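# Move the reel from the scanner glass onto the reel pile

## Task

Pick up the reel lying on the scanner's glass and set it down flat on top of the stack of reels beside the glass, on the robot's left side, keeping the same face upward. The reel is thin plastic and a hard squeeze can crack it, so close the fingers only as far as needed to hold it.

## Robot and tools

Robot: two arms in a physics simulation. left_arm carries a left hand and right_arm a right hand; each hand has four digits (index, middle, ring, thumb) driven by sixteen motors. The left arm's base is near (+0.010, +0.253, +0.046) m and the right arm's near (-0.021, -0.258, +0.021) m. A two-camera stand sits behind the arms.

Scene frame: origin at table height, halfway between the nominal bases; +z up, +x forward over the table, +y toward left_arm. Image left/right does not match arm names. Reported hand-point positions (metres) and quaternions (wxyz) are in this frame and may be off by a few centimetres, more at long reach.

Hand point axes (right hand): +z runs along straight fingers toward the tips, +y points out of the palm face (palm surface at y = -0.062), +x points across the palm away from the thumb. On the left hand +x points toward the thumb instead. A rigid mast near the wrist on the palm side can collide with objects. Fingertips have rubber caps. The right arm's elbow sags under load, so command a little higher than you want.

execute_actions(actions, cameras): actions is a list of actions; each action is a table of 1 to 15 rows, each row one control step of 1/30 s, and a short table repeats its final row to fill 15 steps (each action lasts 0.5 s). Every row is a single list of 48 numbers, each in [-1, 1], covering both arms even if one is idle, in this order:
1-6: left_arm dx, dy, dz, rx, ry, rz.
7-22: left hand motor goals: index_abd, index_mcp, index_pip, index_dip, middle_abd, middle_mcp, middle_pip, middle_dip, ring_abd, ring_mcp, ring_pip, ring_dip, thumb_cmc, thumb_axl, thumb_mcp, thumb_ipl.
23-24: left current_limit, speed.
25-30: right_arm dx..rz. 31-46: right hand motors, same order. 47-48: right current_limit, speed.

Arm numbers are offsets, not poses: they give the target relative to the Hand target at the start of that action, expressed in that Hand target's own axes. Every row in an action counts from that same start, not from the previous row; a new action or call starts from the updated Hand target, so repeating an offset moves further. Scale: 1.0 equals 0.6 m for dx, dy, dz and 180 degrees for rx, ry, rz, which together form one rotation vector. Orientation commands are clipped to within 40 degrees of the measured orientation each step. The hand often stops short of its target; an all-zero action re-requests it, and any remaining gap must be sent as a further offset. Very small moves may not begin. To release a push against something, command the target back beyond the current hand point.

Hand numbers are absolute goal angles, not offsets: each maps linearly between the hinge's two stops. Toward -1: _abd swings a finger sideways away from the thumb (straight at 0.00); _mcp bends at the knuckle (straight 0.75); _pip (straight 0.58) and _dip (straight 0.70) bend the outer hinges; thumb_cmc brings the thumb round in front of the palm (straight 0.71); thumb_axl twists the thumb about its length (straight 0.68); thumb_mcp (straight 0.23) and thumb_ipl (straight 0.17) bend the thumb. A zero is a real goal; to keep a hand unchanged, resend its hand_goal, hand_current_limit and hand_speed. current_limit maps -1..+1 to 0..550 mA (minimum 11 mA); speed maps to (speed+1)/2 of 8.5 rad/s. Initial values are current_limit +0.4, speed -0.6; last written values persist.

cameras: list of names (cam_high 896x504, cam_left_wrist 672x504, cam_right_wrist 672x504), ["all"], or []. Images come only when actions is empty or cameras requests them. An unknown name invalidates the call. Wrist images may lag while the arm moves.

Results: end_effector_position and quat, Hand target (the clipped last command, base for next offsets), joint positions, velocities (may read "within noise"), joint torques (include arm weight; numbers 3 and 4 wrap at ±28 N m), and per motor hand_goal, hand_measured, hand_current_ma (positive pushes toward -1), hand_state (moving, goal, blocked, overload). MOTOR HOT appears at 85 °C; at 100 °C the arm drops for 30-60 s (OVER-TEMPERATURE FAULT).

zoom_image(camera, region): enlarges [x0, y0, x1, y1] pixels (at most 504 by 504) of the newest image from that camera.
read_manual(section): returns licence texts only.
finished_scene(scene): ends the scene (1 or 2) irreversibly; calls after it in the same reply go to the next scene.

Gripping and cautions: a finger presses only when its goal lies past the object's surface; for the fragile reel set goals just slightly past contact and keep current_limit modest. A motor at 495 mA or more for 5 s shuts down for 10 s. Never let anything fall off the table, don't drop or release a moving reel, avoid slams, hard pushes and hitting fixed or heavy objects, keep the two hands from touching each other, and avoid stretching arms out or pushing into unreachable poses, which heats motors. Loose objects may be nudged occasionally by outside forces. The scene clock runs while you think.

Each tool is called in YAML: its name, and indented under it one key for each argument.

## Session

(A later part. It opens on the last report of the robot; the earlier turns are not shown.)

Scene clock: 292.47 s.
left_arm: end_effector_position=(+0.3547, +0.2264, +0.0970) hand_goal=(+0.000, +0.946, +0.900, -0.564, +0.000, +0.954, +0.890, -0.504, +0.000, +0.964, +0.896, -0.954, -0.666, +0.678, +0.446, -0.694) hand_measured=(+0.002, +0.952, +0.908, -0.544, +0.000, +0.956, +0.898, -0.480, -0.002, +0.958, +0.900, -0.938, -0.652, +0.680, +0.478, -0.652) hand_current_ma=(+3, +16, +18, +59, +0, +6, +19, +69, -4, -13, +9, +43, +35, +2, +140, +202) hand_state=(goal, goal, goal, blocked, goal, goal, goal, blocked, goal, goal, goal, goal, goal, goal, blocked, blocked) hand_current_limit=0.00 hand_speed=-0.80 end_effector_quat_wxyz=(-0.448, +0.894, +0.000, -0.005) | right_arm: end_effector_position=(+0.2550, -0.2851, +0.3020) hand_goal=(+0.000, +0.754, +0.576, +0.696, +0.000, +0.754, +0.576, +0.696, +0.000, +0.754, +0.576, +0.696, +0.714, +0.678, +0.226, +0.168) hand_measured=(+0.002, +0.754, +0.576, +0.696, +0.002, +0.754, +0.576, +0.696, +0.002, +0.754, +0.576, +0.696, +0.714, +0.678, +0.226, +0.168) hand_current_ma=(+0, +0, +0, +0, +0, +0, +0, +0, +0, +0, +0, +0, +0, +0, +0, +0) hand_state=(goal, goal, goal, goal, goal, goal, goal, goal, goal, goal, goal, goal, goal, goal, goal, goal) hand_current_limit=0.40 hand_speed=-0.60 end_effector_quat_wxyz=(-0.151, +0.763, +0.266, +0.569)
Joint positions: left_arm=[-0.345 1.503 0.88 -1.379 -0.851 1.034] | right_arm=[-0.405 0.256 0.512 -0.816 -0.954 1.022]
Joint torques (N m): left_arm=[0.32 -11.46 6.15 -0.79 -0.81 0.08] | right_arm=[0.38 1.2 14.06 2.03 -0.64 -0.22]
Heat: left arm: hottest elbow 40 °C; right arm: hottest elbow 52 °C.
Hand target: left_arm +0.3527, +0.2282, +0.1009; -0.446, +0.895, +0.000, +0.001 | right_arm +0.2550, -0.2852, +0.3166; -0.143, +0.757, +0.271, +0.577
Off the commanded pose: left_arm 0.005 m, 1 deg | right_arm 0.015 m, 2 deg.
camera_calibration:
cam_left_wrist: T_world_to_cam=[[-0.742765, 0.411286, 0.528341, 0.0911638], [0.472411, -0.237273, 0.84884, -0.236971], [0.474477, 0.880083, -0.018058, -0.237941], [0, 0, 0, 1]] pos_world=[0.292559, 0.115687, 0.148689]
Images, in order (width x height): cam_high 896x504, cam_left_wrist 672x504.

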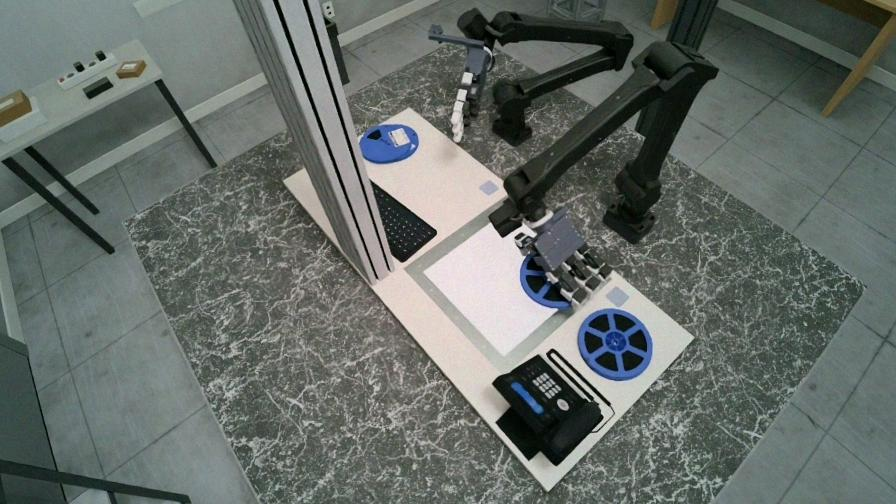

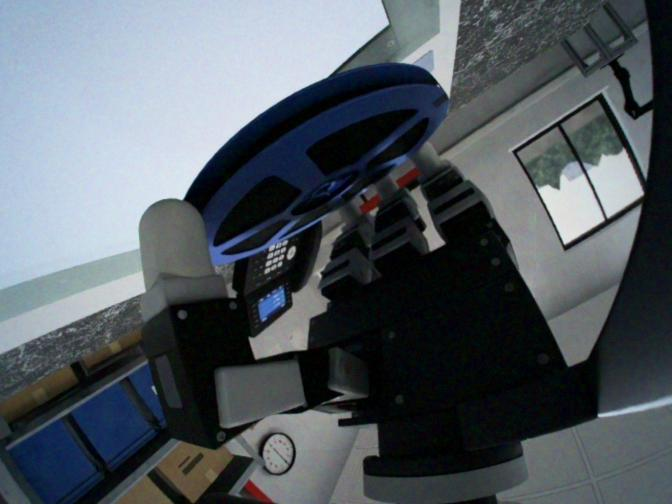

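execute_actions:
  actions:
    - [[0.0011,-0.0279,0.037,0,0,0,0,0.945,0.9,-0.565,0,0.953,0.89,-0.505,0,0.963,0.895,-0.955,-0.667,0.678,0.446,-0.695,0.0,-0.8,0,0,0,0,0,0,0,0.754,0.576,0.696,0,0.754,0.576,0.696,0,0.754,0.576,0.696,0.714,0.678,0.226,0.168,0.4,-0.6]]
    - [[0.0011,-0.0279,0.037,0,0,0,0,0.945,0.9,-0.565,0,0.953,0.89,-0.505,0,0.963,0.895,-0.955,-0.667,0.678,0.446,-0.695,0.0,-0.8,0,0,0,0,0,0,0,0.754,0.576,0.696,0,0.754,0.576,0.696,0,0.754,0.576,0.696,0.714,0.678,0.226,0.168,0.4,-0.6]]
    - [[0.0011,-0.0279,0.037,0,0,0,0,0.945,0.9,-0.565,0,0.953,0.89,-0.505,0,0.963,0.895,-0.955,-0.667,0.678,0.446,-0.695,0.0,-0.8,0,0,0,0,0,0,0,0.754,0.576,0.696,0,0.754,0.576,0.696,0,0.754,0.576,0.696,0.714,0.678,0.226,0.168,0.4,-0.6]]
    - [[0.0011,-0.0279,0.037,0,0,0,0,0.945,0.9,-0.565,0,0.953,0.89,-0.505,0,0.963,0.895,-0.955,-0.667,0.678,0.446,-0.695,0.0,-0.8,0,0,0,0,0,0,0,0.754,0.576,0.696,0,0.754,0.576,0.696,0,0.754,0.576,0.696,0.714,0.678,0.226,0.168,0.4,-0.6]]
    - [[0.0011,-0.0279,0.037,0,0,0,0,0.945,0.9,-0.565,0,0.953,0.89,-0.505,0,0.963,0.895,-0.955,-0.667,0.678,0.446,-0.695,0.0,-0.8,0,0,0,0,0,0,0,0.754,0.576,0.696,0,0.754,0.576,0.696,0,0.754,0.576,0.696,0.714,0.678,0.226,0.168,0.4,-0.6]]
    - [[0.0011,-0.0279,0.037,0,0,0,0,0.945,0.9,-0.565,0,0.953,0.89,-0.505,0,0.963,0.895,-0.955,-0.667,0.678,0.446,-0.695,0.0,-0.8,0,0,0,0,0,0,0,0.754,0.576,0.696,0,0.754,0.576,0.696,0,0.754,0.576,0.696,0.714,0.678,0.226,0.168,0.4,-0.6]]
    - [[0.0011,-0.0279,0.037,0,0,0,0,0.945,0.9,-0.565,0,0.953,0.89,-0.505,0,0.963,0.895,-0.955,-0.667,0.678,0.446,-0.695,0.0,-0.8,0,0,0,0,0,0,0,0.754,0.576,0.696,0,0.754,0.576,0.696,0,0.754,0.576,0.696,0.714,0.678,0.226,0.168,0.4,-0.6]]
  cameras: ["cam_left_wrist","cam_high"]

zoom_image:
  camera: "cam_high"
  region: [560, 290, 680, 410]

zoom_image:
  camera: "cam_left_wrist"
  region: [80, 0, 500, 320]

Scene clock: 309.20 s.
left_arm: end_effector_position=(+0.3596, +0.4225, +0.0973) hand_goal=(+0.000, +0.946, +0.900, -0.564, +0.000, +0.954, +0.890, -0.504, +0.000, +0.964, +0.896, -0.954, -0.666, +0.678, +0.446, -0.694) hand_measured=(+0.002, +0.952, +0.908, -0.544, +0.000, +0.956, +0.898, -0.482, -0.002, +0.958, +0.900, -0.940, -0.652, +0.680, +0.480, -0.652) hand_current_ma=(+3, +14, +18, +59, +0, +5, +19, +67, -4, -13, +9, +40, +35, +2, +142, +202) hand_state=(goal, goal, goal, blocked, goal, goal, goal, blocked, goal, goal, goal, goal, goal, goal, blocked, blocked) hand_current_limit=0.00 hand_speed=-0.80 end_effector_quat_wxyz=(-0.444, +0.896, -0.001, -0.007) | right_arm: end_effector_position=(+0.2550, -0.2851, +0.3020) hand_goal=(+0.000, +0.754, +0.576, +0.696, +0.000, +0.754, +0.576, +0.696, +0.000, +0.754, +0.576, +0.696, +0.714, +0.678, +0.226, +0.168) hand_measured=(+0.002, +0.754, +0.576, +0.696, +0.002, +0.754, +0.576, +0.696, +0.002, +0.754, +0.576, +0.696, +0.714, +0.678, +0.226, +0.168) hand_current_ma=(+0, +0, +0, +0, +0, +0, +0, +0, +0, +0, +0, +0, +0, +0, +0, +0) hand_state=(goal, goal, goal, goal, goal, goal, goal, goal, goal, goal, goal, goal, goal, goal, goal, goal) hand_current_limit=0.40 hand_speed=-0.60 end_effector_quat_wxyz=(-0.151, +0.763, +0.266, +0.569)
Joint positions: left_arm=[0.243 1.351 0.737 -0.662 -0.884 1.962] | right_arm=[-0.405 0.256 0.512 -0.816 -0.954 1.022]
Joint torques (N m): left_arm=[0.56 -10.46 7.36 0.85 -0.74 0.03] | right_arm=[0.38 1.2 14.06 2.04 -0.64 -0.22]
Heat: left arm: hottest elbow 39 °C; right arm: hottest elbow 52 °C.
Hand target: left_arm +0.3575, +0.4229, +0.1010; -0.446, +0.895, +0.000, +0.000 | right_arm +0.2550, -0.2852, +0.3166; -0.143, +0.757, +0.271, +0.577
Off the commanded pose: left_arm 0.004 m, 1 deg | right_arm 0.015 m, 2 deg.
camera_calibration:
cam_left_wrist: T_world_to_cam=[[-0.740511, 0.416301, 0.527577, 0.0111961], [0.475482, -0.230234, 0.849064, -0.197128], [0.474932, 0.879594, -0.0274533, -0.411927], [0, 0, 0, 1]] pos_world=[0.297659, 0.312282, 0.150158]
Images, in order (width x height): cam_high 896x504, cam_left_wrist 672x504.

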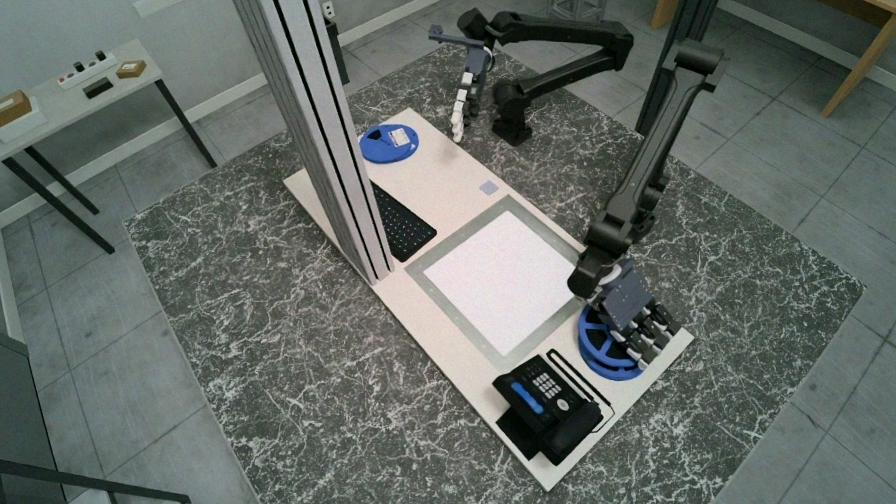

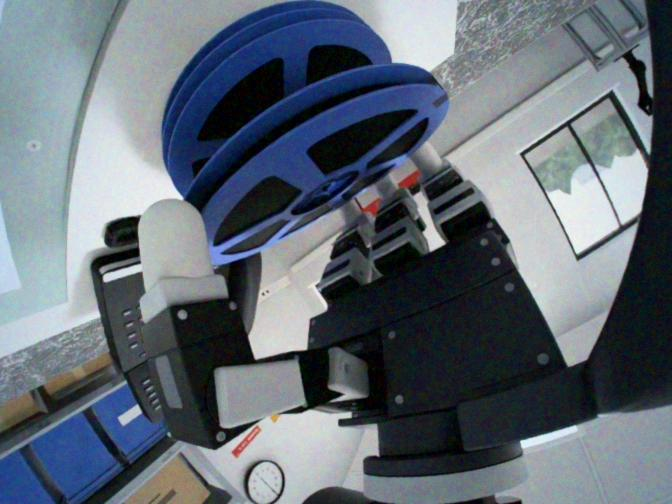

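Scaled by 4.200.

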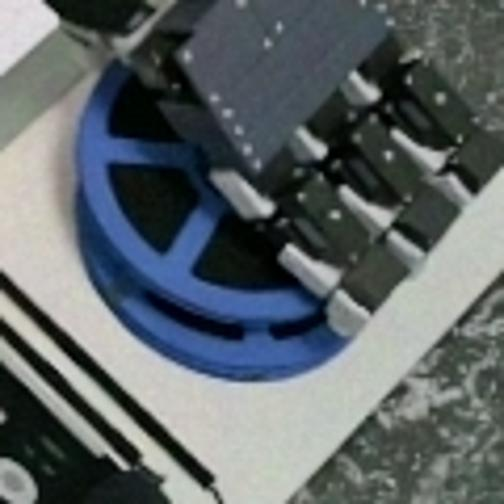

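Scaled by 1.200 from the camera's 672x504 image, which has a finer 960x720 frame.

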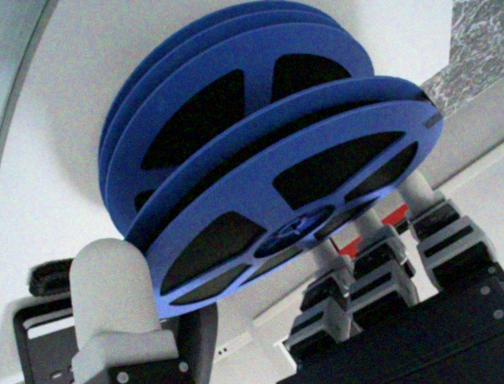

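execute_actions:
  actions:
    - [[0.0017,0.0042,0.0167,0,-0.0333,-0.0251,0,0.945,0.9,-0.565,0,0.953,0.89,-0.505,0,0.963,0.895,-0.955,-0.667,0.678,0.446,-0.695,0.0,-0.8,0,0,0,0,0,0,0,0.754,0.576,0.696,0,0.754,0.576,0.696,0,0.754,0.576,0.696,0.714,0.678,0.226,0.168,0.4,-0.6]]
    - [[0.0031,0.0043,0.0164,0,-0.0333,-0.0251,0,0.945,0.9,-0.565,0,0.953,0.89,-0.505,0,0.963,0.895,-0.955,-0.667,0.678,0.446,-0.695,0.0,-0.8,0,0,0,0,0,0,0,0.754,0.576,0.696,0,0.754,0.576,0.696,0,0.754,0.576,0.696,0.714,0.678,0.226,0.168,0.4,-0.6]]
  cameras: ["cam_left_wrist","cam_high"]

zoom_image:
  camera: "cam_high"
  region: [560, 290, 680, 410]

zoom_image:
  camera: "cam_left_wrist"
  region: [80, 0, 500, 320]

Scene clock: 329.37 s.
left_arm: end_effector_position=(+0.3363, +0.4267, +0.0726) hand_goal=(+0.000, +0.946, +0.900, -0.564, +0.000, +0.954, +0.890, -0.504, +0.000, +0.964, +0.896, -0.954, -0.666, +0.678, +0.446, -0.694) hand_measured=(+0.002, +0.952, +0.908, -0.544, +0.000, +0.956, +0.898, -0.482, -0.002, +0.958, +0.900, -0.940, -0.652, +0.680, +0.480, -0.652) hand_current_ma=(+3, +14, +18, +59, +0, +5, +19, +67, -4, -13, +9, +40, +35, +2, +142, +202) hand_state=(goal, goal, goal, blocked, goal, goal, goal, blocked, goal, goal, goal, goal, goal, goal, blocked, blocked) hand_current_limit=0.00 hand_speed=-0.80 end_effector_quat_wxyz=(-0.438, +0.890, +0.101, -0.073) | right_arm: end_effector_position=(+0.2550, -0.2851, +0.3020) hand_goal=(+0.000, +0.754, +0.576, +0.696, +0.000, +0.754, +0.576, +0.696, +0.000, +0.754, +0.576, +0.696, +0.714, +0.678, +0.226, +0.168) hand_measured=(+0.002, +0.754, +0.576, +0.696, +0.002, +0.754, +0.576, +0.696, +0.002, +0.754, +0.576, +0.696, +0.714, +0.678, +0.226, +0.168) hand_current_ma=(+0, +0, +0, +0, +0, +0, +0, +0, +0, +0, +0, +0, +0, +0, +0, +0) hand_state=(goal, goal, goal, goal, goal, goal, goal, goal, goal, goal, goal, goal, goal, goal, goal, goal) hand_current_limit=0.40 hand_speed=-0.60 end_effector_quat_wxyz=(-0.151, +0.763, +0.266, +0.569)
Joint positions: left_arm=[0.249 1.462 0.782 -0.922 -0.919 1.583] | right_arm=[-0.405 0.256 0.512 -0.816 -0.954 1.022]
Joint torques (N m): left_arm=[0.91 -8.47 11.79 -0.44 -0.92 -0.17] | right_arm=[0.44 1.08 14.06 2.09 -0.64 -0.22]
Heat: left arm: hottest elbow 39 °C; right arm: hottest elbow 52 °C.
Hand target: left_arm +0.3595, +0.4359, +0.0850; -0.442, +0.887, +0.117, -0.058 | right_arm +0.2550, -0.2852, +0.3166; -0.143, +0.757, +0.271, +0.577
Off the commanded pose: left_arm 0.028 m, 3 deg | right_arm 0.015 m, 2 deg.
camera_calibration:
cam_left_wrist: T_world_to_cam=[[-0.804535, 0.22951, 0.547768, 0.104992], [0.539638, -0.102672, 0.835613, -0.239191], [0.248022, 0.967876, -0.0412491, -0.365576], [0, 0, 0, 1]] pos_world=[0.304217, 0.305177, 0.12728]
Images, in order (width x height): cam_high 896x504, cam_left_wrist 672x504.

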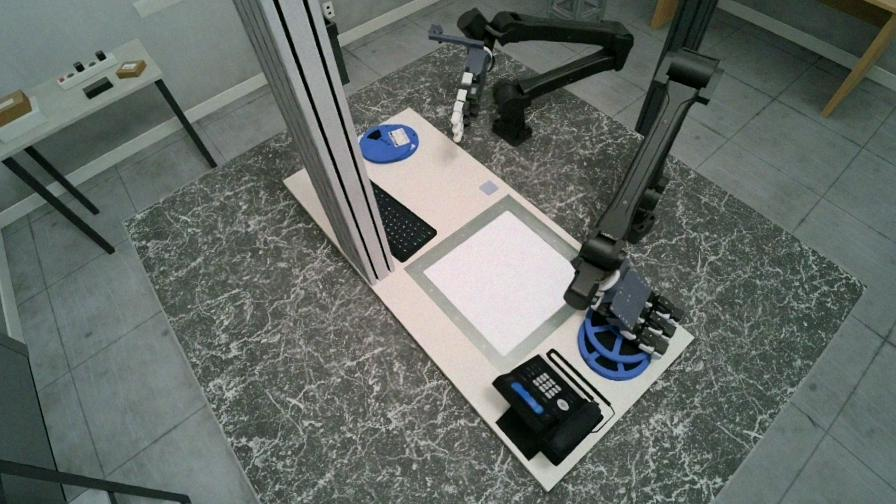

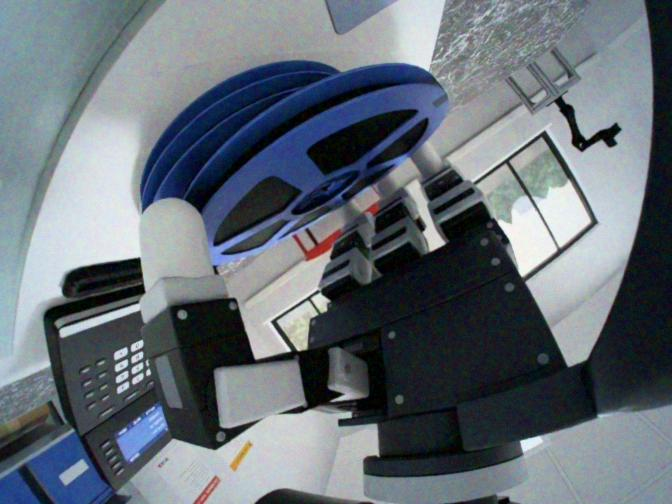

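Scaled by 4.200.

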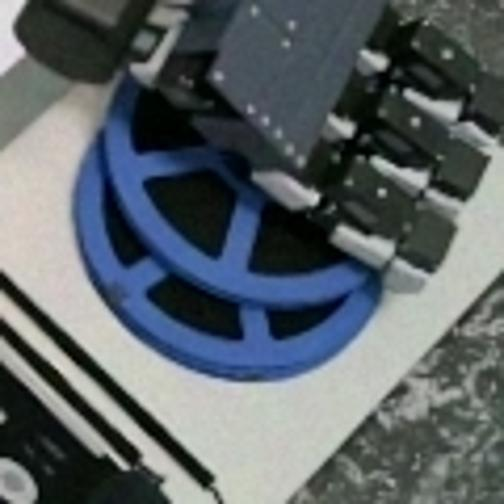

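Scaled by 1.200 from the camera's 672x504 image, which has a finer 960x720 frame.

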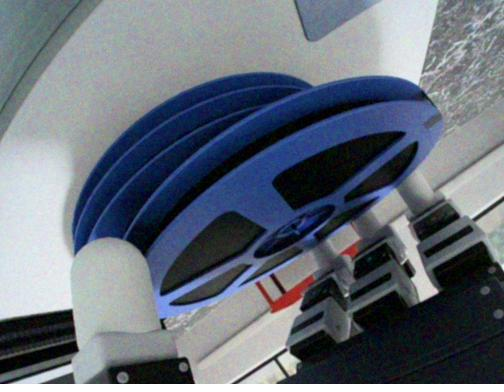

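execute_actions:
  actions:
    - [[0.0219,-0.0133,-0.0045,0,0,0,0,0.945,0.9,-0.565,0,0.953,0.89,-0.505,0,0.963,0.895,-0.955,-0.667,0.678,0.446,-0.695,0.0,-0.8,0,0,0,0,0,0,0,0.754,0.576,0.696,0,0.754,0.576,0.696,0,0.754,0.576,0.696,0.714,0.678,0.226,0.168,0.4,-0.6]]
  cameras: ["cam_left_wrist","cam_high"]

zoom_image:
  camera: "cam_high"
  region: [560, 290, 680, 410]

zoom_image:
  camera: "cam_left_wrist"
  region: [80, 0, 500, 320]

Scene clock: 338.30 s.
left_arm: end_effector_position=(+0.3509, +0.4320, +0.0807) hand_goal=(+0.000, +0.946, +0.900, -0.564, +0.000, +0.954, +0.890, -0.504, +0.000, +0.964, +0.896, -0.954, -0.666, +0.678, +0.446, -0.694) hand_measured=(+0.002, +0.952, +0.908, -0.544, +0.000, +0.956, +0.898, -0.482, -0.002, +0.958, +0.900, -0.940, -0.652, +0.680, +0.480, -0.652) hand_current_ma=(+3, +14, +18, +59, +0, +5, +19, +67, -4, -13, +9, +40, +35, +2, +142, +202) hand_state=(goal, goal, goal, blocked, goal, goal, goal, blocked, goal, goal, goal, goal, goal, goal, blocked, blocked) hand_current_limit=0.00 hand_speed=-0.80 end_effector_quat_wxyz=(-0.439, +0.890, +0.105, -0.070) | right_arm: end_effector_position=(+0.2550, -0.2851, +0.3020) hand_goal=(+0.000, +0.754, +0.576, +0.696, +0.000, +0.754, +0.576, +0.696, +0.000, +0.754, +0.576, +0.696, +0.714, +0.678, +0.226, +0.168) hand_measured=(+0.002, +0.754, +0.576, +0.696, +0.002, +0.754, +0.576, +0.696, +0.002, +0.754, +0.576, +0.696, +0.714, +0.678, +0.226, +0.168) hand_current_ma=(+0, +0, +0, +0, +0, +0, +0, +0, +0, +0, +0, +0, +0, +0, +0, +0) hand_state=(goal, goal, goal, goal, goal, goal, goal, goal, goal, goal, goal, goal, goal, goal, goal, goal) hand_current_limit=0.40 hand_speed=-0.60 end_effector_quat_wxyz=(-0.151, +0.763, +0.266, +0.569)
Joint positions: left_arm=[0.253 1.48 0.828 -0.941 -0.92 1.582] | right_arm=[-0.405 0.256 0.512 -0.816 -0.954 1.022]
Joint torques (N m): left_arm=[1.32 -8.29 12.03 -0.5 -0.93 -0.06] | right_arm=[0.5 1.08 14.08 2.06 -0.65 -0.22]
Heat: left arm: hottest elbow 41 °C; right arm: hottest elbow 52 °C.
Hand target: left_arm +0.3716, +0.4418, +0.0930; -0.442, +0.887, +0.117, -0.058 | right_arm +0.2550, -0.2852, +0.3166; -0.143, +0.757, +0.271, +0.577
Off the commanded pose: left_arm 0.026 m, 2 deg | right_arm 0.015 m, 2 deg.
camera_calibration:
cam_left_wrist: T_world_to_cam=[[-0.809769, 0.224788, 0.541982, 0.115401], [0.533219, -0.103535, 0.839618, -0.250845], [0.24485, 0.968892, -0.0360214, -0.373724], [0, 0, 0, 1]] pos_world=[0.31871, 0.310186, 0.134607]
Images, in order (width x height): cam_high 896x504, cam_left_wrist 672x504.

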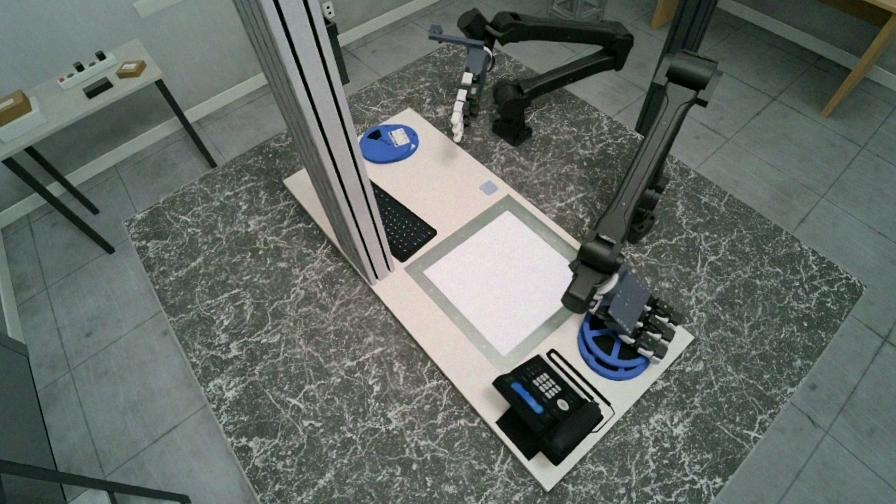

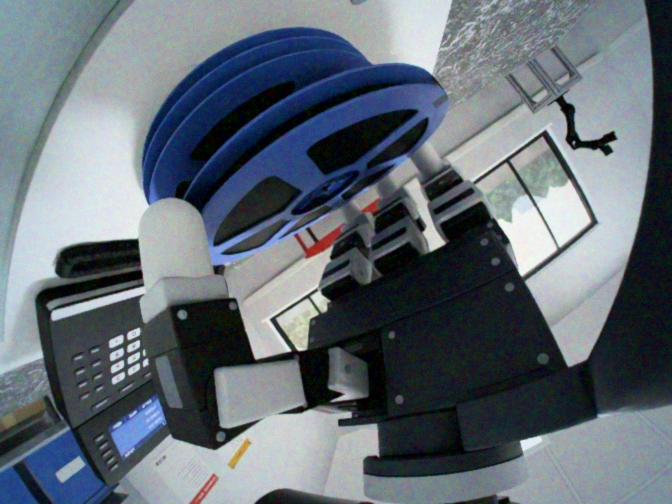

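Scaled by 4.200.

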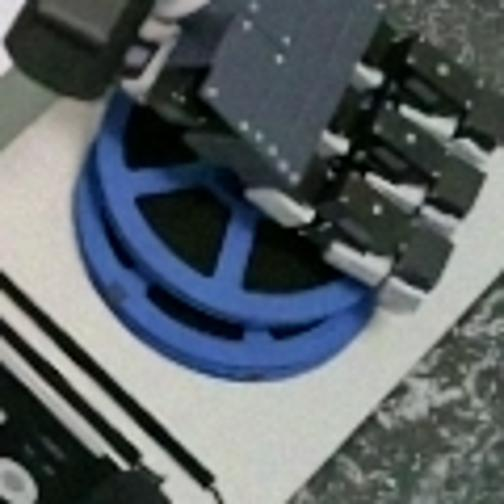

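Scaled by 1.200 from the camera's 672x504 image, which has a finer 960x720 frame.

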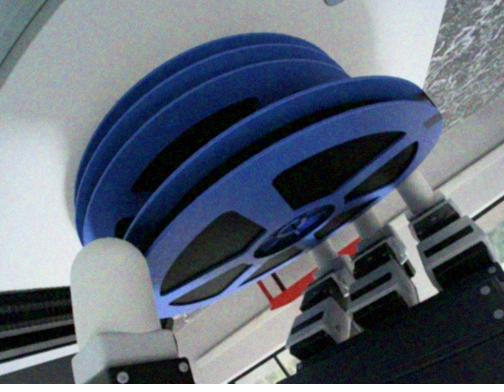

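execute_actions:
  actions:
    - [[0.0127,0.0097,0.0095,0,0,0,0,0.945,0.9,-0.565,0,0.953,0.89,-0.505,0,0.963,0.895,-0.955,-0.667,0.678,0.446,-0.695,0.0,-0.8,0,0,0,0,0,0,0,0.754,0.576,0.696,0,0.754,0.576,0.696,0,0.754,0.576,0.696,0.714,0.678,0.226,0.168,0.4,-0.6]]
  cameras: ["cam_left_wrist","cam_high"]

zoom_image:
  camera: "cam_high"
  region: [560, 290, 680, 410]

zoom_image:
  camera: "cam_left_wrist"
  region: [80, 0, 500, 320]

Scene clock: 347.53 s.
left_arm: end_effector_position=(+0.3517, +0.4332, +0.0712) hand_goal=(+0.000, +0.946, +0.900, -0.564, +0.000, +0.954, +0.890, -0.504, +0.000, +0.964, +0.896, -0.954, -0.666, +0.678, +0.446, -0.694) hand_measured=(+0.002, +0.952, +0.908, -0.544, +0.000, +0.956, +0.898, -0.482, -0.002, +0.958, +0.900, -0.940, -0.652, +0.680, +0.480, -0.652) hand_current_ma=(+3, +14, +18, +59, +0, +5, +19, +67, -4, -13, +9, +40, +35, +2, +142, +202) hand_state=(goal, goal, goal, blocked, goal, goal, goal, blocked, goal, goal, goal, goal, goal, goal, blocked, blocked) hand_current_limit=0.00 hand_speed=-0.80 end_effector_quat_wxyz=(-0.437, +0.890, +0.101, -0.079) | right_arm: end_effector_position=(+0.2550, -0.2851, +0.3020) hand_goal=(+0.000, +0.754, +0.576, +0.696, +0.000, +0.754, +0.576, +0.696, +0.000, +0.754, +0.576, +0.696, +0.714, +0.678, +0.226, +0.168) hand_measured=(+0.002, +0.754, +0.576, +0.696, +0.002, +0.754, +0.576, +0.696, +0.002, +0.754, +0.576, +0.696, +0.714, +0.678, +0.226, +0.168) hand_current_ma=(+0, +0, +0, +0, +0, +0, +0, +0, +0, +0, +0, +0, +0, +0, +0, +0) hand_state=(goal, goal, goal, goal, goal, goal, goal, goal, goal, goal, goal, goal, goal, goal, goal, goal) hand_current_limit=0.40 hand_speed=-0.60 end_effector_quat_wxyz=(-0.151, +0.763, +0.266, +0.569)
Joint positions: left_arm=[0.255 1.513 0.834 -0.935 -0.921 1.582] | right_arm=[-0.405 0.256 0.512 -0.816 -0.954 1.022]
Joint torques (N m): left_arm=[1.03 -8.7 12.14 0.1 -0.88 -0.04] | right_arm=[0.44 1.14 14.08 2.06 -0.64 -0.22]
Heat: left arm: hottest elbow 42 °C; right arm: hottest elbow 52 °C.
Hand target: left_arm +0.3787, +0.4448, +0.0850; -0.442, +0.887, +0.117, -0.058 | right_arm +0.2550, -0.2852, +0.3166; -0.143, +0.757, +0.271, +0.577
Off the commanded pose: left_arm 0.032 m, 3 deg | right_arm 0.015 m, 2 deg.
camera_calibration:
cam_left_wrist: T_world_to_cam=[[-0.799306, 0.225663, 0.556943, 0.115776], [0.550129, -0.0981456, 0.829292, -0.250827], [0.241802, 0.969249, -0.045695, -0.373725], [0, 0, 0, 1]] pos_world=[0.320895, 0.311489, 0.12645]
Images, in order (width x height): cam_high 896x504, cam_left_wrist 672x504.

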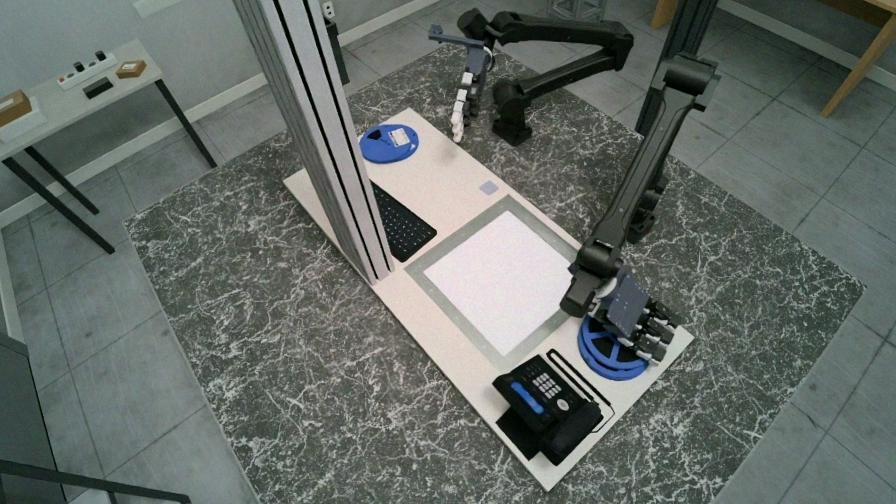

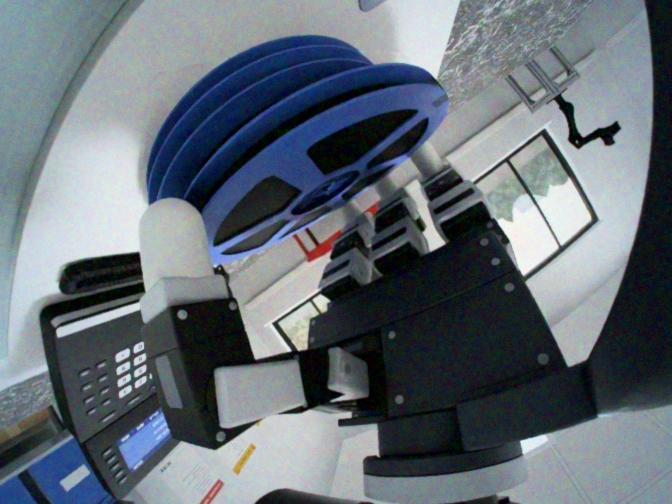

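Scaled by 4.200.

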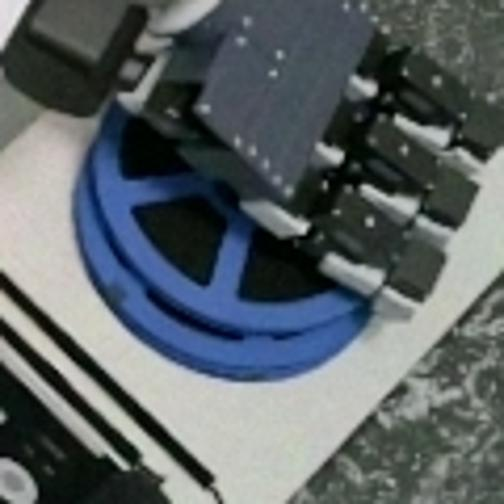

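Scaled by 1.200 from the camera's 672x504 image, which has a finer 960x720 frame.

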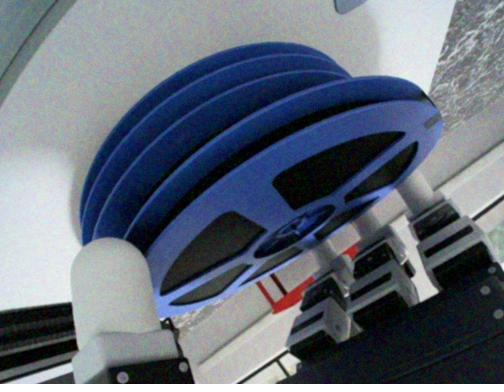

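execute_actions:
  actions:
    - [[0.0113,-0.0023,0.003,0,0.0164,-0.0217,0,0.945,0.9,-0.565,0,0.953,0.89,-0.505,0,0.963,0.895,-0.955,-0.667,0.678,0.446,-0.695,0.0,-0.8,0,0,0,0,0,0,0,0.754,0.576,0.696,0,0.754,0.576,0.696,0,0.754,0.576,0.696,0.714,0.678,0.226,0.168,0.4,-0.6]]
  cameras: ["cam_left_wrist","cam_high"]

zoom_image:
  camera: "cam_high"
  region: [560, 290, 680, 410]

zoom_image:
  camera: "cam_left_wrist"
  region: [80, 0, 500, 320]

Scene clock: 360.27 s.
left_arm: end_effector_position=(+0.3759, +0.4424, +0.0738) hand_goal=(+0.000, +0.946, +0.900, -0.564, +0.000, +0.954, +0.890, -0.504, +0.000, +0.964, +0.896, -0.954, -0.666, +0.678, +0.446, -0.694) hand_measured=(+0.002, +0.952, +0.908, -0.544, +0.000, +0.956, +0.898, -0.482, -0.002, +0.958, +0.900, -0.940, -0.652, +0.680, +0.480, -0.652) hand_current_ma=(+3, +14, +18, +59, +0, +5, +19, +67, -4, -13, +9, +40, +35, +2, +142, +202) hand_state=(goal, goal, goal, blocked, goal, goal, goal, blocked, goal, goal, goal, goal, goal, goal, blocked, blocked) hand_current_limit=0.00 hand_speed=-0.80 end_effector_quat_wxyz=(-0.444, +0.886, +0.127, -0.034) | right_arm: end_effector_position=(+0.2550, -0.2851, +0.3020) hand_goal=(+0.000, +0.754, +0.576, +0.696, +0.000, +0.754, +0.576, +0.696, +0.000, +0.754, +0.576, +0.696, +0.714, +0.678, +0.226, +0.168) hand_measured=(+0.002, +0.754, +0.576, +0.696, +0.002, +0.754, +0.576, +0.696, +0.002, +0.754, +0.576, +0.696, +0.714, +0.678, +0.226, +0.168) hand_current_ma=(+0, +0, +0, +0, +0, +0, +0, +0, +0, +0, +0, +0, +0, +0, +0, +0) hand_state=(goal, goal, goal, goal, goal, goal, goal, goal, goal, goal, goal, goal, goal, goal, goal, goal) hand_current_limit=0.40 hand_speed=-0.60 end_effector_quat_wxyz=(-0.151, +0.763, +0.266, +0.569)
Joint positions: left_arm=[0.262 1.513 0.834 -0.828 -0.921 1.584] | right_arm=[-0.405 0.256 0.512 -0.816 -0.954 1.022]
Joint torques (N m): left_arm=[0.62 -11.05 8.85 0.4 -0.87 0.03] | right_arm=[0.44 1.03 14.05 2.03 -0.64 -0.22]
Heat: left arm: hottest elbow 42 °C; right arm: hottest elbow 52 °C.
Hand target: left_arm +0.3847, +0.4488, +0.0850; -0.447, +0.884, +0.136, -0.020 | right_arm +0.2550, -0.2852, +0.3166; -0.143, +0.757, +0.271, +0.577
Off the commanded pose: left_arm 0.016 m, 2 deg | right_arm 0.015 m, 2 deg.
camera_calibration:
cam_left_wrist: T_world_to_cam=[[-0.853462, 0.206718, 0.478404, 0.166212], [0.463318, -0.119348, 0.878119, -0.226939], [0.238619, 0.971094, 0.00608271, -0.39188], [0, 0, 0, 1]] pos_world=[0.340511, 0.319109, 0.122147]
Images, in order (width x height): cam_high 896x504, cam_left_wrist 672x504.

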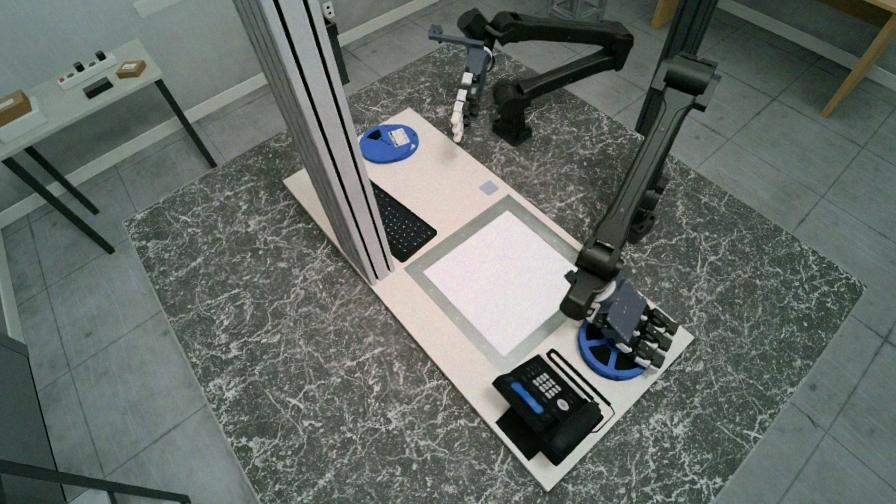

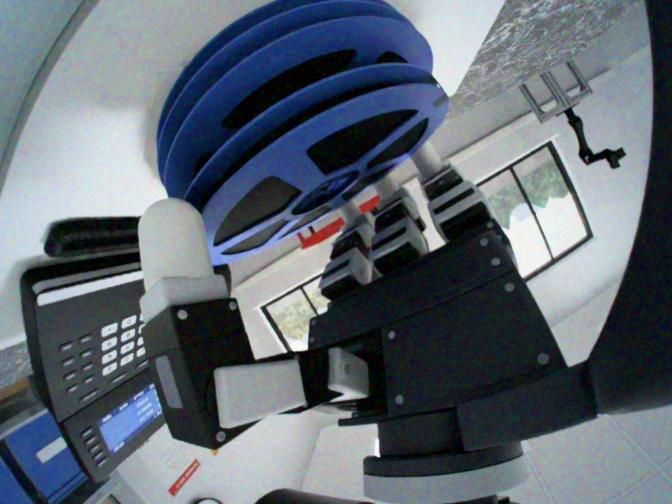

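Scaled by 4.200.

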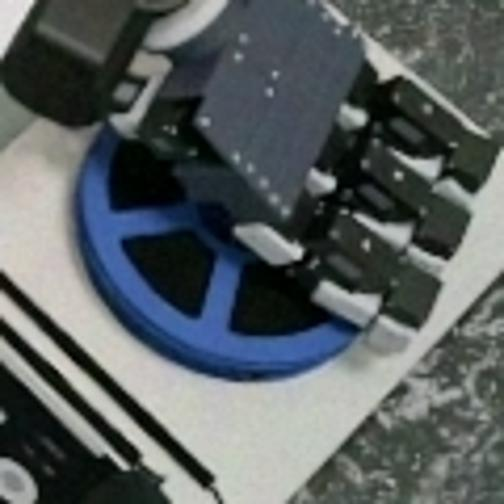

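Scaled by 1.200 from the camera's 672x504 image, which has a finer 960x720 frame.

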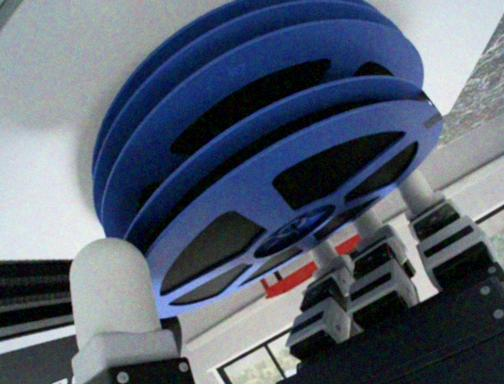

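execute_actions:
  actions:
    - [[-0.0215,0.0137,0.004,0,-0.004,0.0053,0,0.945,0.9,-0.565,0,0.953,0.89,-0.505,0,0.963,0.895,-0.955,-0.667,0.678,0.446,-0.695,0.0,-0.8,0,0,0,0,0,0,0,0.754,0.576,0.696,0,0.754,0.576,0.696,0,0.754,0.576,0.696,0.714,0.678,0.226,0.168,0.4,-0.6]]
  cameras: ["cam_left_wrist","cam_high"]

zoom_image:
  camera: "cam_high"
  region: [560, 290, 680, 410]

zoom_image:
  camera: "cam_left_wrist"
  region: [80, 0, 500, 320]

Scene clock: 378.50 s.
left_arm: end_effector_position=(+0.3758, +0.4424, +0.0738) hand_goal=(+0.000, +0.946, +0.900, -0.564, +0.000, +0.954, +0.890, -0.504, +0.000, +0.964, +0.896, -0.954, -0.666, +0.678, +0.446, -0.694) hand_measured=(+0.002, +0.952, +0.908, -0.544, +0.000, +0.956, +0.898, -0.482, -0.002, +0.958, +0.900, -0.940, -0.652, +0.680, +0.480, -0.652) hand_current_ma=(+3, +14, +18, +59, +0, +5, +19, +67, -4, -13, +9, +40, +35, +2, +142, +202) hand_state=(goal, goal, goal, blocked, goal, goal, goal, blocked, goal, goal, goal, goal, goal, goal, blocked, blocked) hand_current_limit=0.00 hand_speed=-0.80 end_effector_quat_wxyz=(-0.444, +0.886, +0.127, -0.034) | right_arm: end_effector_position=(+0.2550, -0.2851, +0.3020) hand_goal=(+0.000, +0.754, +0.576, +0.696, +0.000, +0.754, +0.576, +0.696, +0.000, +0.754, +0.576, +0.696, +0.714, +0.678, +0.226, +0.168) hand_measured=(+0.002, +0.754, +0.576, +0.696, +0.002, +0.754, +0.576, +0.696, +0.002, +0.754, +0.576, +0.696, +0.714, +0.678, +0.226, +0.168) hand_current_ma=(+0, +0, +0, +0, +0, +0, +0, +0, +0, +0, +0, +0, +0, +0, +0, +0) hand_state=(goal, goal, goal, goal, goal, goal, goal, goal, goal, goal, goal, goal, goal, goal, goal, goal) hand_current_limit=0.40 hand_speed=-0.60 end_effector_quat_wxyz=(-0.151, +0.763, +0.266, +0.569)
Joint positions: left_arm=[0.262 1.513 0.834 -0.828 -0.921 1.585] | right_arm=[-0.405 0.256 0.512 -0.816 -0.954 1.022]
Joint torques (N m): left_arm=[0.56 -11.34 6.89 0.13 -0.89 -0.06] | right_arm=[0.44 1.14 14.05 2.07 -0.64 -0.22]
Heat: left arm: hottest elbow 41 °C; right arm: hottest elbow 53 °C.
Hand target: left_arm +0.3737, +0.4427, +0.0759; -0.446, +0.885, +0.131, -0.029 | right_arm +0.2550, -0.2852, +0.3166; -0.143, +0.757, +0.271, +0.577
Off the commanded pose: left_arm 0.003 m, 1 deg | right_arm 0.015 m, 2 deg.
camera_calibration:
cam_left_wrist: T_world_to_cam=[[-0.85309, 0.207182, 0.478867, 0.165797], [0.463749, -0.11952, 0.877868, -0.226954], [0.239113, 0.970974, 0.00588031, -0.39196], [0, 0, 0, 1]] pos_world=[0.340412, 0.319108, 0.122146]
Images, in order (width x height): cam_high 896x504, cam_left_wrist 672x504.

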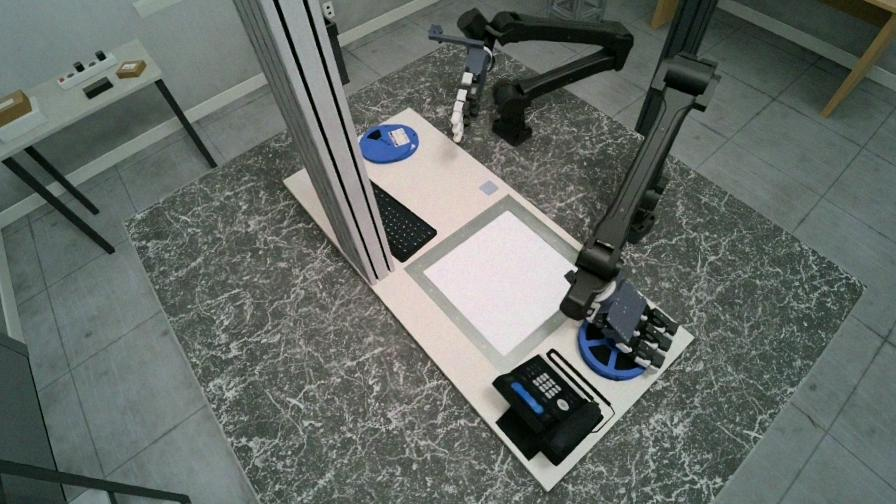

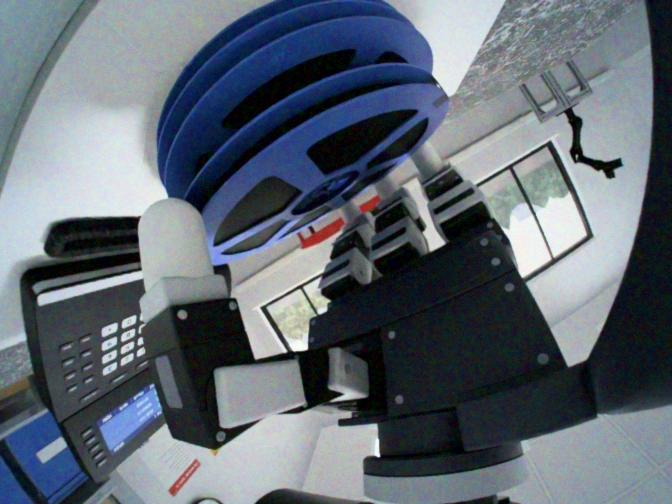

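Scaled by 4.200.

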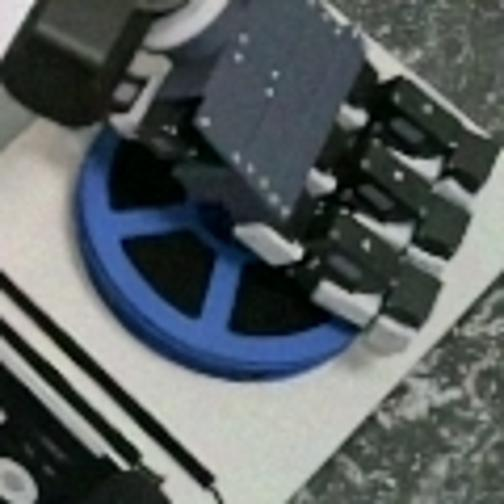

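Scaled by 1.200 from the camera's 672x504 image, which has a finer 960x720 frame.

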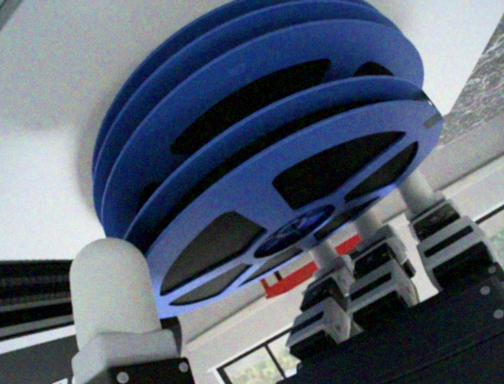

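execute_actions:
  actions:
    - [[-0.0215,0.0137,0.004,0,0,0,0,0.945,0.9,-0.565,0,0.953,0.89,-0.505,0,0.963,0.895,-0.955,-0.667,0.678,0.446,-0.695,0.0,-0.8,0,0,0,0,0,0,0,0.754,0.576,0.696,0,0.754,0.576,0.696,0,0.754,0.576,0.696,0.714,0.678,0.226,0.168,0.4,-0.6]]
  cameras: ["cam_left_wrist","cam_high"]

zoom_image:
  camera: "cam_high"
  region: [560, 290, 680, 410]

zoom_image:
  camera: "cam_left_wrist"
  region: [80, 0, 500, 320]

Scene clock: 383.40 s.
left_arm: end_effector_position=(+0.3583, +0.4376, +0.0597) hand_goal=(+0.000, +0.946, +0.900, -0.564, +0.000, +0.954, +0.890, -0.504, +0.000, +0.964, +0.896, -0.954, -0.666, +0.678, +0.446, -0.694) hand_measured=(+0.002, +0.952, +0.908, -0.544, +0.000, +0.956, +0.898, -0.482, -0.002, +0.958, +0.900, -0.940, -0.652, +0.680, +0.480, -0.652) hand_current_ma=(+3, +14, +18, +59, +0, +5, +19, +67, -4, -13, +9, +40, +35, +2, +142, +202) hand_state=(goal, goal, goal, blocked, goal, goal, goal, blocked, goal, goal, goal, goal, goal, goal, blocked, blocked) hand_current_limit=0.00 hand_speed=-0.80 end_effector_quat_wxyz=(-0.443, +0.887, +0.123, -0.045) | right_arm: end_effector_position=(+0.2550, -0.2851, +0.3020) hand_goal=(+0.000, +0.754, +0.576, +0.696, +0.000, +0.754, +0.576, +0.696, +0.000, +0.754, +0.576, +0.696, +0.714, +0.678, +0.226, +0.168) hand_measured=(+0.002, +0.754, +0.576, +0.696, +0.002, +0.754, +0.576, +0.696, +0.002, +0.754, +0.576, +0.696, +0.714, +0.678, +0.226, +0.168) hand_current_ma=(+0, +0, +0, +0, +0, +0, +0, +0, +0, +0, +0, +0, +0, +0, +0, +0) hand_state=(goal, goal, goal, goal, goal, goal, goal, goal, goal, goal, goal, goal, goal, goal, goal, goal) hand_current_limit=0.40 hand_speed=-0.60 end_effector_quat_wxyz=(-0.151, +0.763, +0.266, +0.569)
Joint positions: left_arm=[0.261 1.512 0.787 -0.811 -0.921 1.579] | right_arm=[-0.405 0.256 0.512 -0.816 -0.954 1.022]
Joint torques (N m): left_arm=[-0.15 -12.1 6.84 0.21 -0.89 -0.09] | right_arm=[0.38 1.14 14.06 2.07 -0.65 -0.23]
Heat: left arm: hottest elbow 41 °C; right arm: hottest elbow 53 °C.
Hand target: left_arm +0.3625, +0.4365, +0.0670; -0.446, +0.885, +0.131, -0.029 | right_arm +0.2550, -0.2852, +0.3166; -0.143, +0.757, +0.271, +0.577
Off the commanded pose: left_arm 0.009 m, 2 deg | right_arm 0.015 m, 2 deg.
camera_calibration:
cam_left_wrist: T_world_to_cam=[[-0.842349, 0.2075, 0.497385, 0.153443], [0.484484, -0.112687, 0.867512, -0.216872], [0.236058, 0.971723, -0.00560874, -0.381581], [0, 0, 0, 1]] pos_world=[0.324398, 0.314513, 0.109679]
Images, in order (width x height): cam_high 896x504, cam_left_wrist 672x504.

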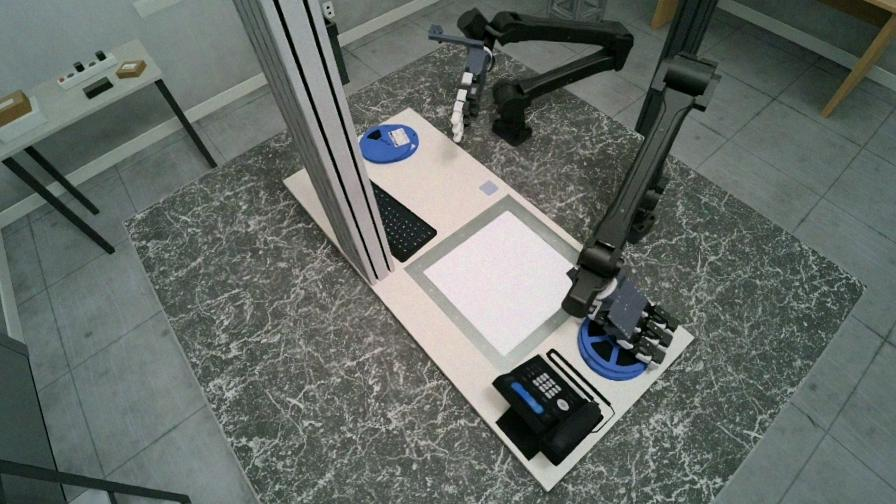

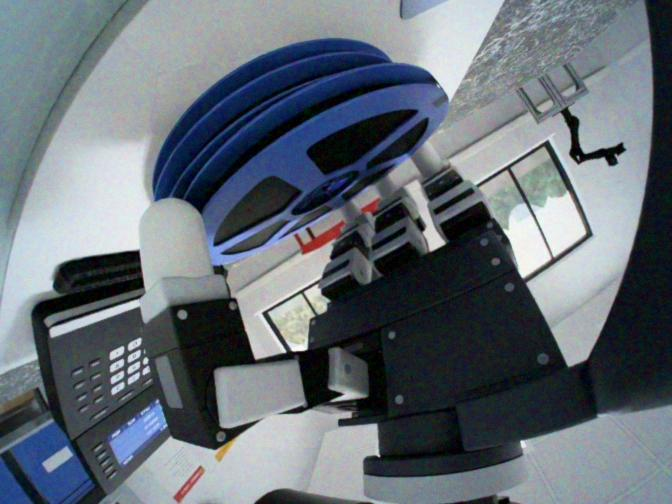

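Scaled by 4.200.

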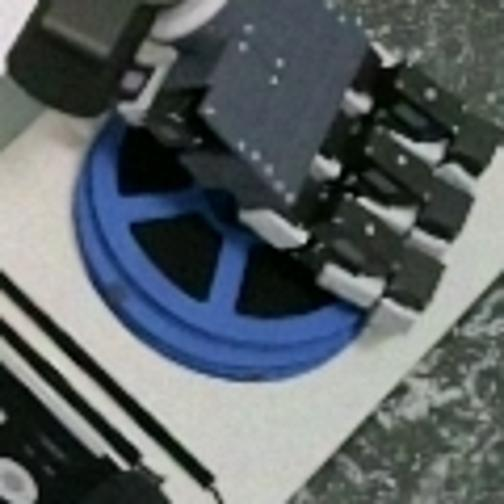

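Scaled by 1.200 from the camera's 672x504 image, which has a finer 960x720 frame.

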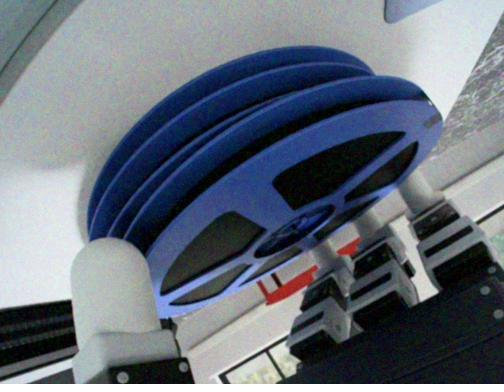

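execute_actions:
  actions:
    - [[0.0142,-0.0045,-0.0035,0,0,0,0,0.945,0.9,-0.565,0,0.953,0.89,-0.505,0,0.963,0.895,-0.955,-0.667,0.678,0.446,-0.695,0.0,-0.8,0,0,0,0,0,0,0,0.754,0.576,0.696,0,0.754,0.576,0.696,0,0.754,0.576,0.696,0.714,0.678,0.226,0.168,0.4,-0.6]]
  cameras: []

Scene clock: 397.50 s.
left_arm: end_effector_position=(+0.3583, +0.4376, +0.0597) hand_goal=(+0.000, +0.946, +0.900, -0.564, +0.000, +0.954, +0.890, -0.504, +0.000, +0.964, +0.896, -0.954, -0.666, +0.678, +0.446, -0.694) hand_measured=(+0.002, +0.952, +0.908, -0.544, +0.000, +0.956, +0.898, -0.482, -0.002, +0.958, +0.900, -0.940, -0.652, +0.680, +0.480, -0.652) hand_current_ma=(+3, +14, +18, +59, +0, +5, +19, +67, -4, -13, +9, +40, +35, +2, +142, +202) hand_state=(goal, goal, goal, blocked, goal, goal, goal, blocked, goal, goal, goal, goal, goal, goal, blocked, blocked) hand_current_limit=0.00 hand_speed=-0.80 end_effector_quat_wxyz=(-0.443, +0.887, +0.123, -0.045) | right_arm: end_effector_position=(+0.2550, -0.2851, +0.3020) hand_goal=(+0.000, +0.754, +0.576, +0.696, +0.000, +0.754, +0.576, +0.696, +0.000, +0.754, +0.576, +0.696, +0.714, +0.678, +0.226, +0.168) hand_measured=(+0.002, +0.754, +0.576, +0.696, +0.002, +0.754, +0.576, +0.696, +0.002, +0.754, +0.576, +0.696, +0.714, +0.678, +0.226, +0.168) hand_current_ma=(+0, +0, +0, +0, +0, +0, +0, +0, +0, +0, +0, +0, +0, +0, +0, +0) hand_state=(goal, goal, goal, goal, goal, goal, goal, goal, goal, goal, goal, goal, goal, goal, goal, goal) hand_current_limit=0.40 hand_speed=-0.60 end_effector_quat_wxyz=(-0.151, +0.763, +0.266, +0.569)
Joint positions: left_arm=[0.261 1.512 0.787 -0.811 -0.921 1.579] | right_arm=[-0.405 0.256 0.512 -0.816 -0.954 1.022]
Joint torques (N m): left_arm=[-0.62 -11.4 9.01 -0.12 -0.89 -0.11] | right_arm=[0.5 1.2 14.08 2.06 -0.64 -0.22]
Heat: left arm: hottest elbow 40 °C; right arm: hottest elbow 53 °C.
Hand target: left_arm +0.3705, +0.4387, +0.0710; -0.446, +0.885, +0.131, -0.029 | right_arm +0.2550, -0.2852, +0.3166; -0.143, +0.757, +0.271, +0.577
Off the commanded pose: left_arm 0.017 m, 2 deg | right_arm 0.015 m, 2 deg.
No camera images: "cameras" was empty.

Same increment again.

execute_actions:
  actions:
    - [[0.0142,-0.0045,-0.0035,0,0,0,0,0.945,0.9,-0.565,0,0.953,0.89,-0.505,0,0.963,0.895,-0.955,-0.667,0.678,0.446,-0.695,0.0,-0.8,0,0,0,0,0,0,0,0.754,0.576,0.696,0,0.754,0.576,0.696,0,0.754,0.576,0.696,0.714,0.678,0.226,0.168,0.4,-0.6]]
  cameras: []

Scene clock: 401.47 s.
left_arm: end_effector_position=(+0.3550, +0.4365, +0.0593) hand_goal=(+0.000, +0.946, +0.900, -0.564, +0.000, +0.954, +0.890, -0.504, +0.000, +0.964, +0.896, -0.954, -0.666, +0.678, +0.446, -0.694) hand_measured=(+0.002, +0.952, +0.908, -0.544, +0.000, +0.956, +0.898, -0.482, -0.002, +0.958, +0.900, -0.940, -0.652, +0.680, +0.480, -0.652) hand_current_ma=(+3, +14, +18, +59, +0, +5, +19, +67, -4, -13, +9, +40, +35, +2, +142, +202) hand_state=(goal, goal, goal, blocked, goal, goal, goal, blocked, goal, goal, goal, goal, goal, goal, blocked, blocked) hand_current_limit=0.00 hand_speed=-0.80 end_effector_quat_wxyz=(-0.442, +0.888, +0.120, -0.051) | right_arm: end_effector_position=(+0.2550, -0.2851, +0.3020) hand_goal=(+0.000, +0.754, +0.576, +0.696, +0.000, +0.754, +0.576, +0.696, +0.000, +0.754, +0.576, +0.696, +0.714, +0.678, +0.226, +0.168) hand_measured=(+0.002, +0.754, +0.576, +0.696, +0.002, +0.754, +0.576, +0.696, +0.002, +0.754, +0.576, +0.696, +0.714, +0.678, +0.226, +0.168) hand_current_ma=(+0, +0, +0, +0, +0, +0, +0, +0, +0, +0, +0, +0, +0, +0, +0, +0) hand_state=(goal, goal, goal, goal, goal, goal, goal, goal, goal, goal, goal, goal, goal, goal, goal, goal) hand_current_limit=0.40 hand_speed=-0.60 end_effector_quat_wxyz=(-0.151, +0.763, +0.266, +0.569)
Joint positions: left_arm=[0.261 1.512 0.787 -0.825 -0.921 1.579] | right_arm=[-0.405 0.256 0.512 -0.816 -0.954 1.022]
Joint torques (N m): left_arm=[0.09 -10.4 11.07 -0.31 -0.89 -0.16] | right_arm=[0.44 1.2 14.04 2.04 -0.64 -0.22]
Heat: left arm: hottest elbow 41 °C; right arm: hottest elbow 53 °C.
Hand target: left_arm +0.3785, +0.4407, +0.0750; -0.446, +0.885, +0.131, -0.029 | right_arm +0.2550, -0.2852, +0.3166; -0.143, +0.757, +0.271, +0.577
Off the commanded pose: left_arm 0.029 m, 3 deg | right_arm 0.015 m, 2 deg.
No camera images: "cameras" was empty.


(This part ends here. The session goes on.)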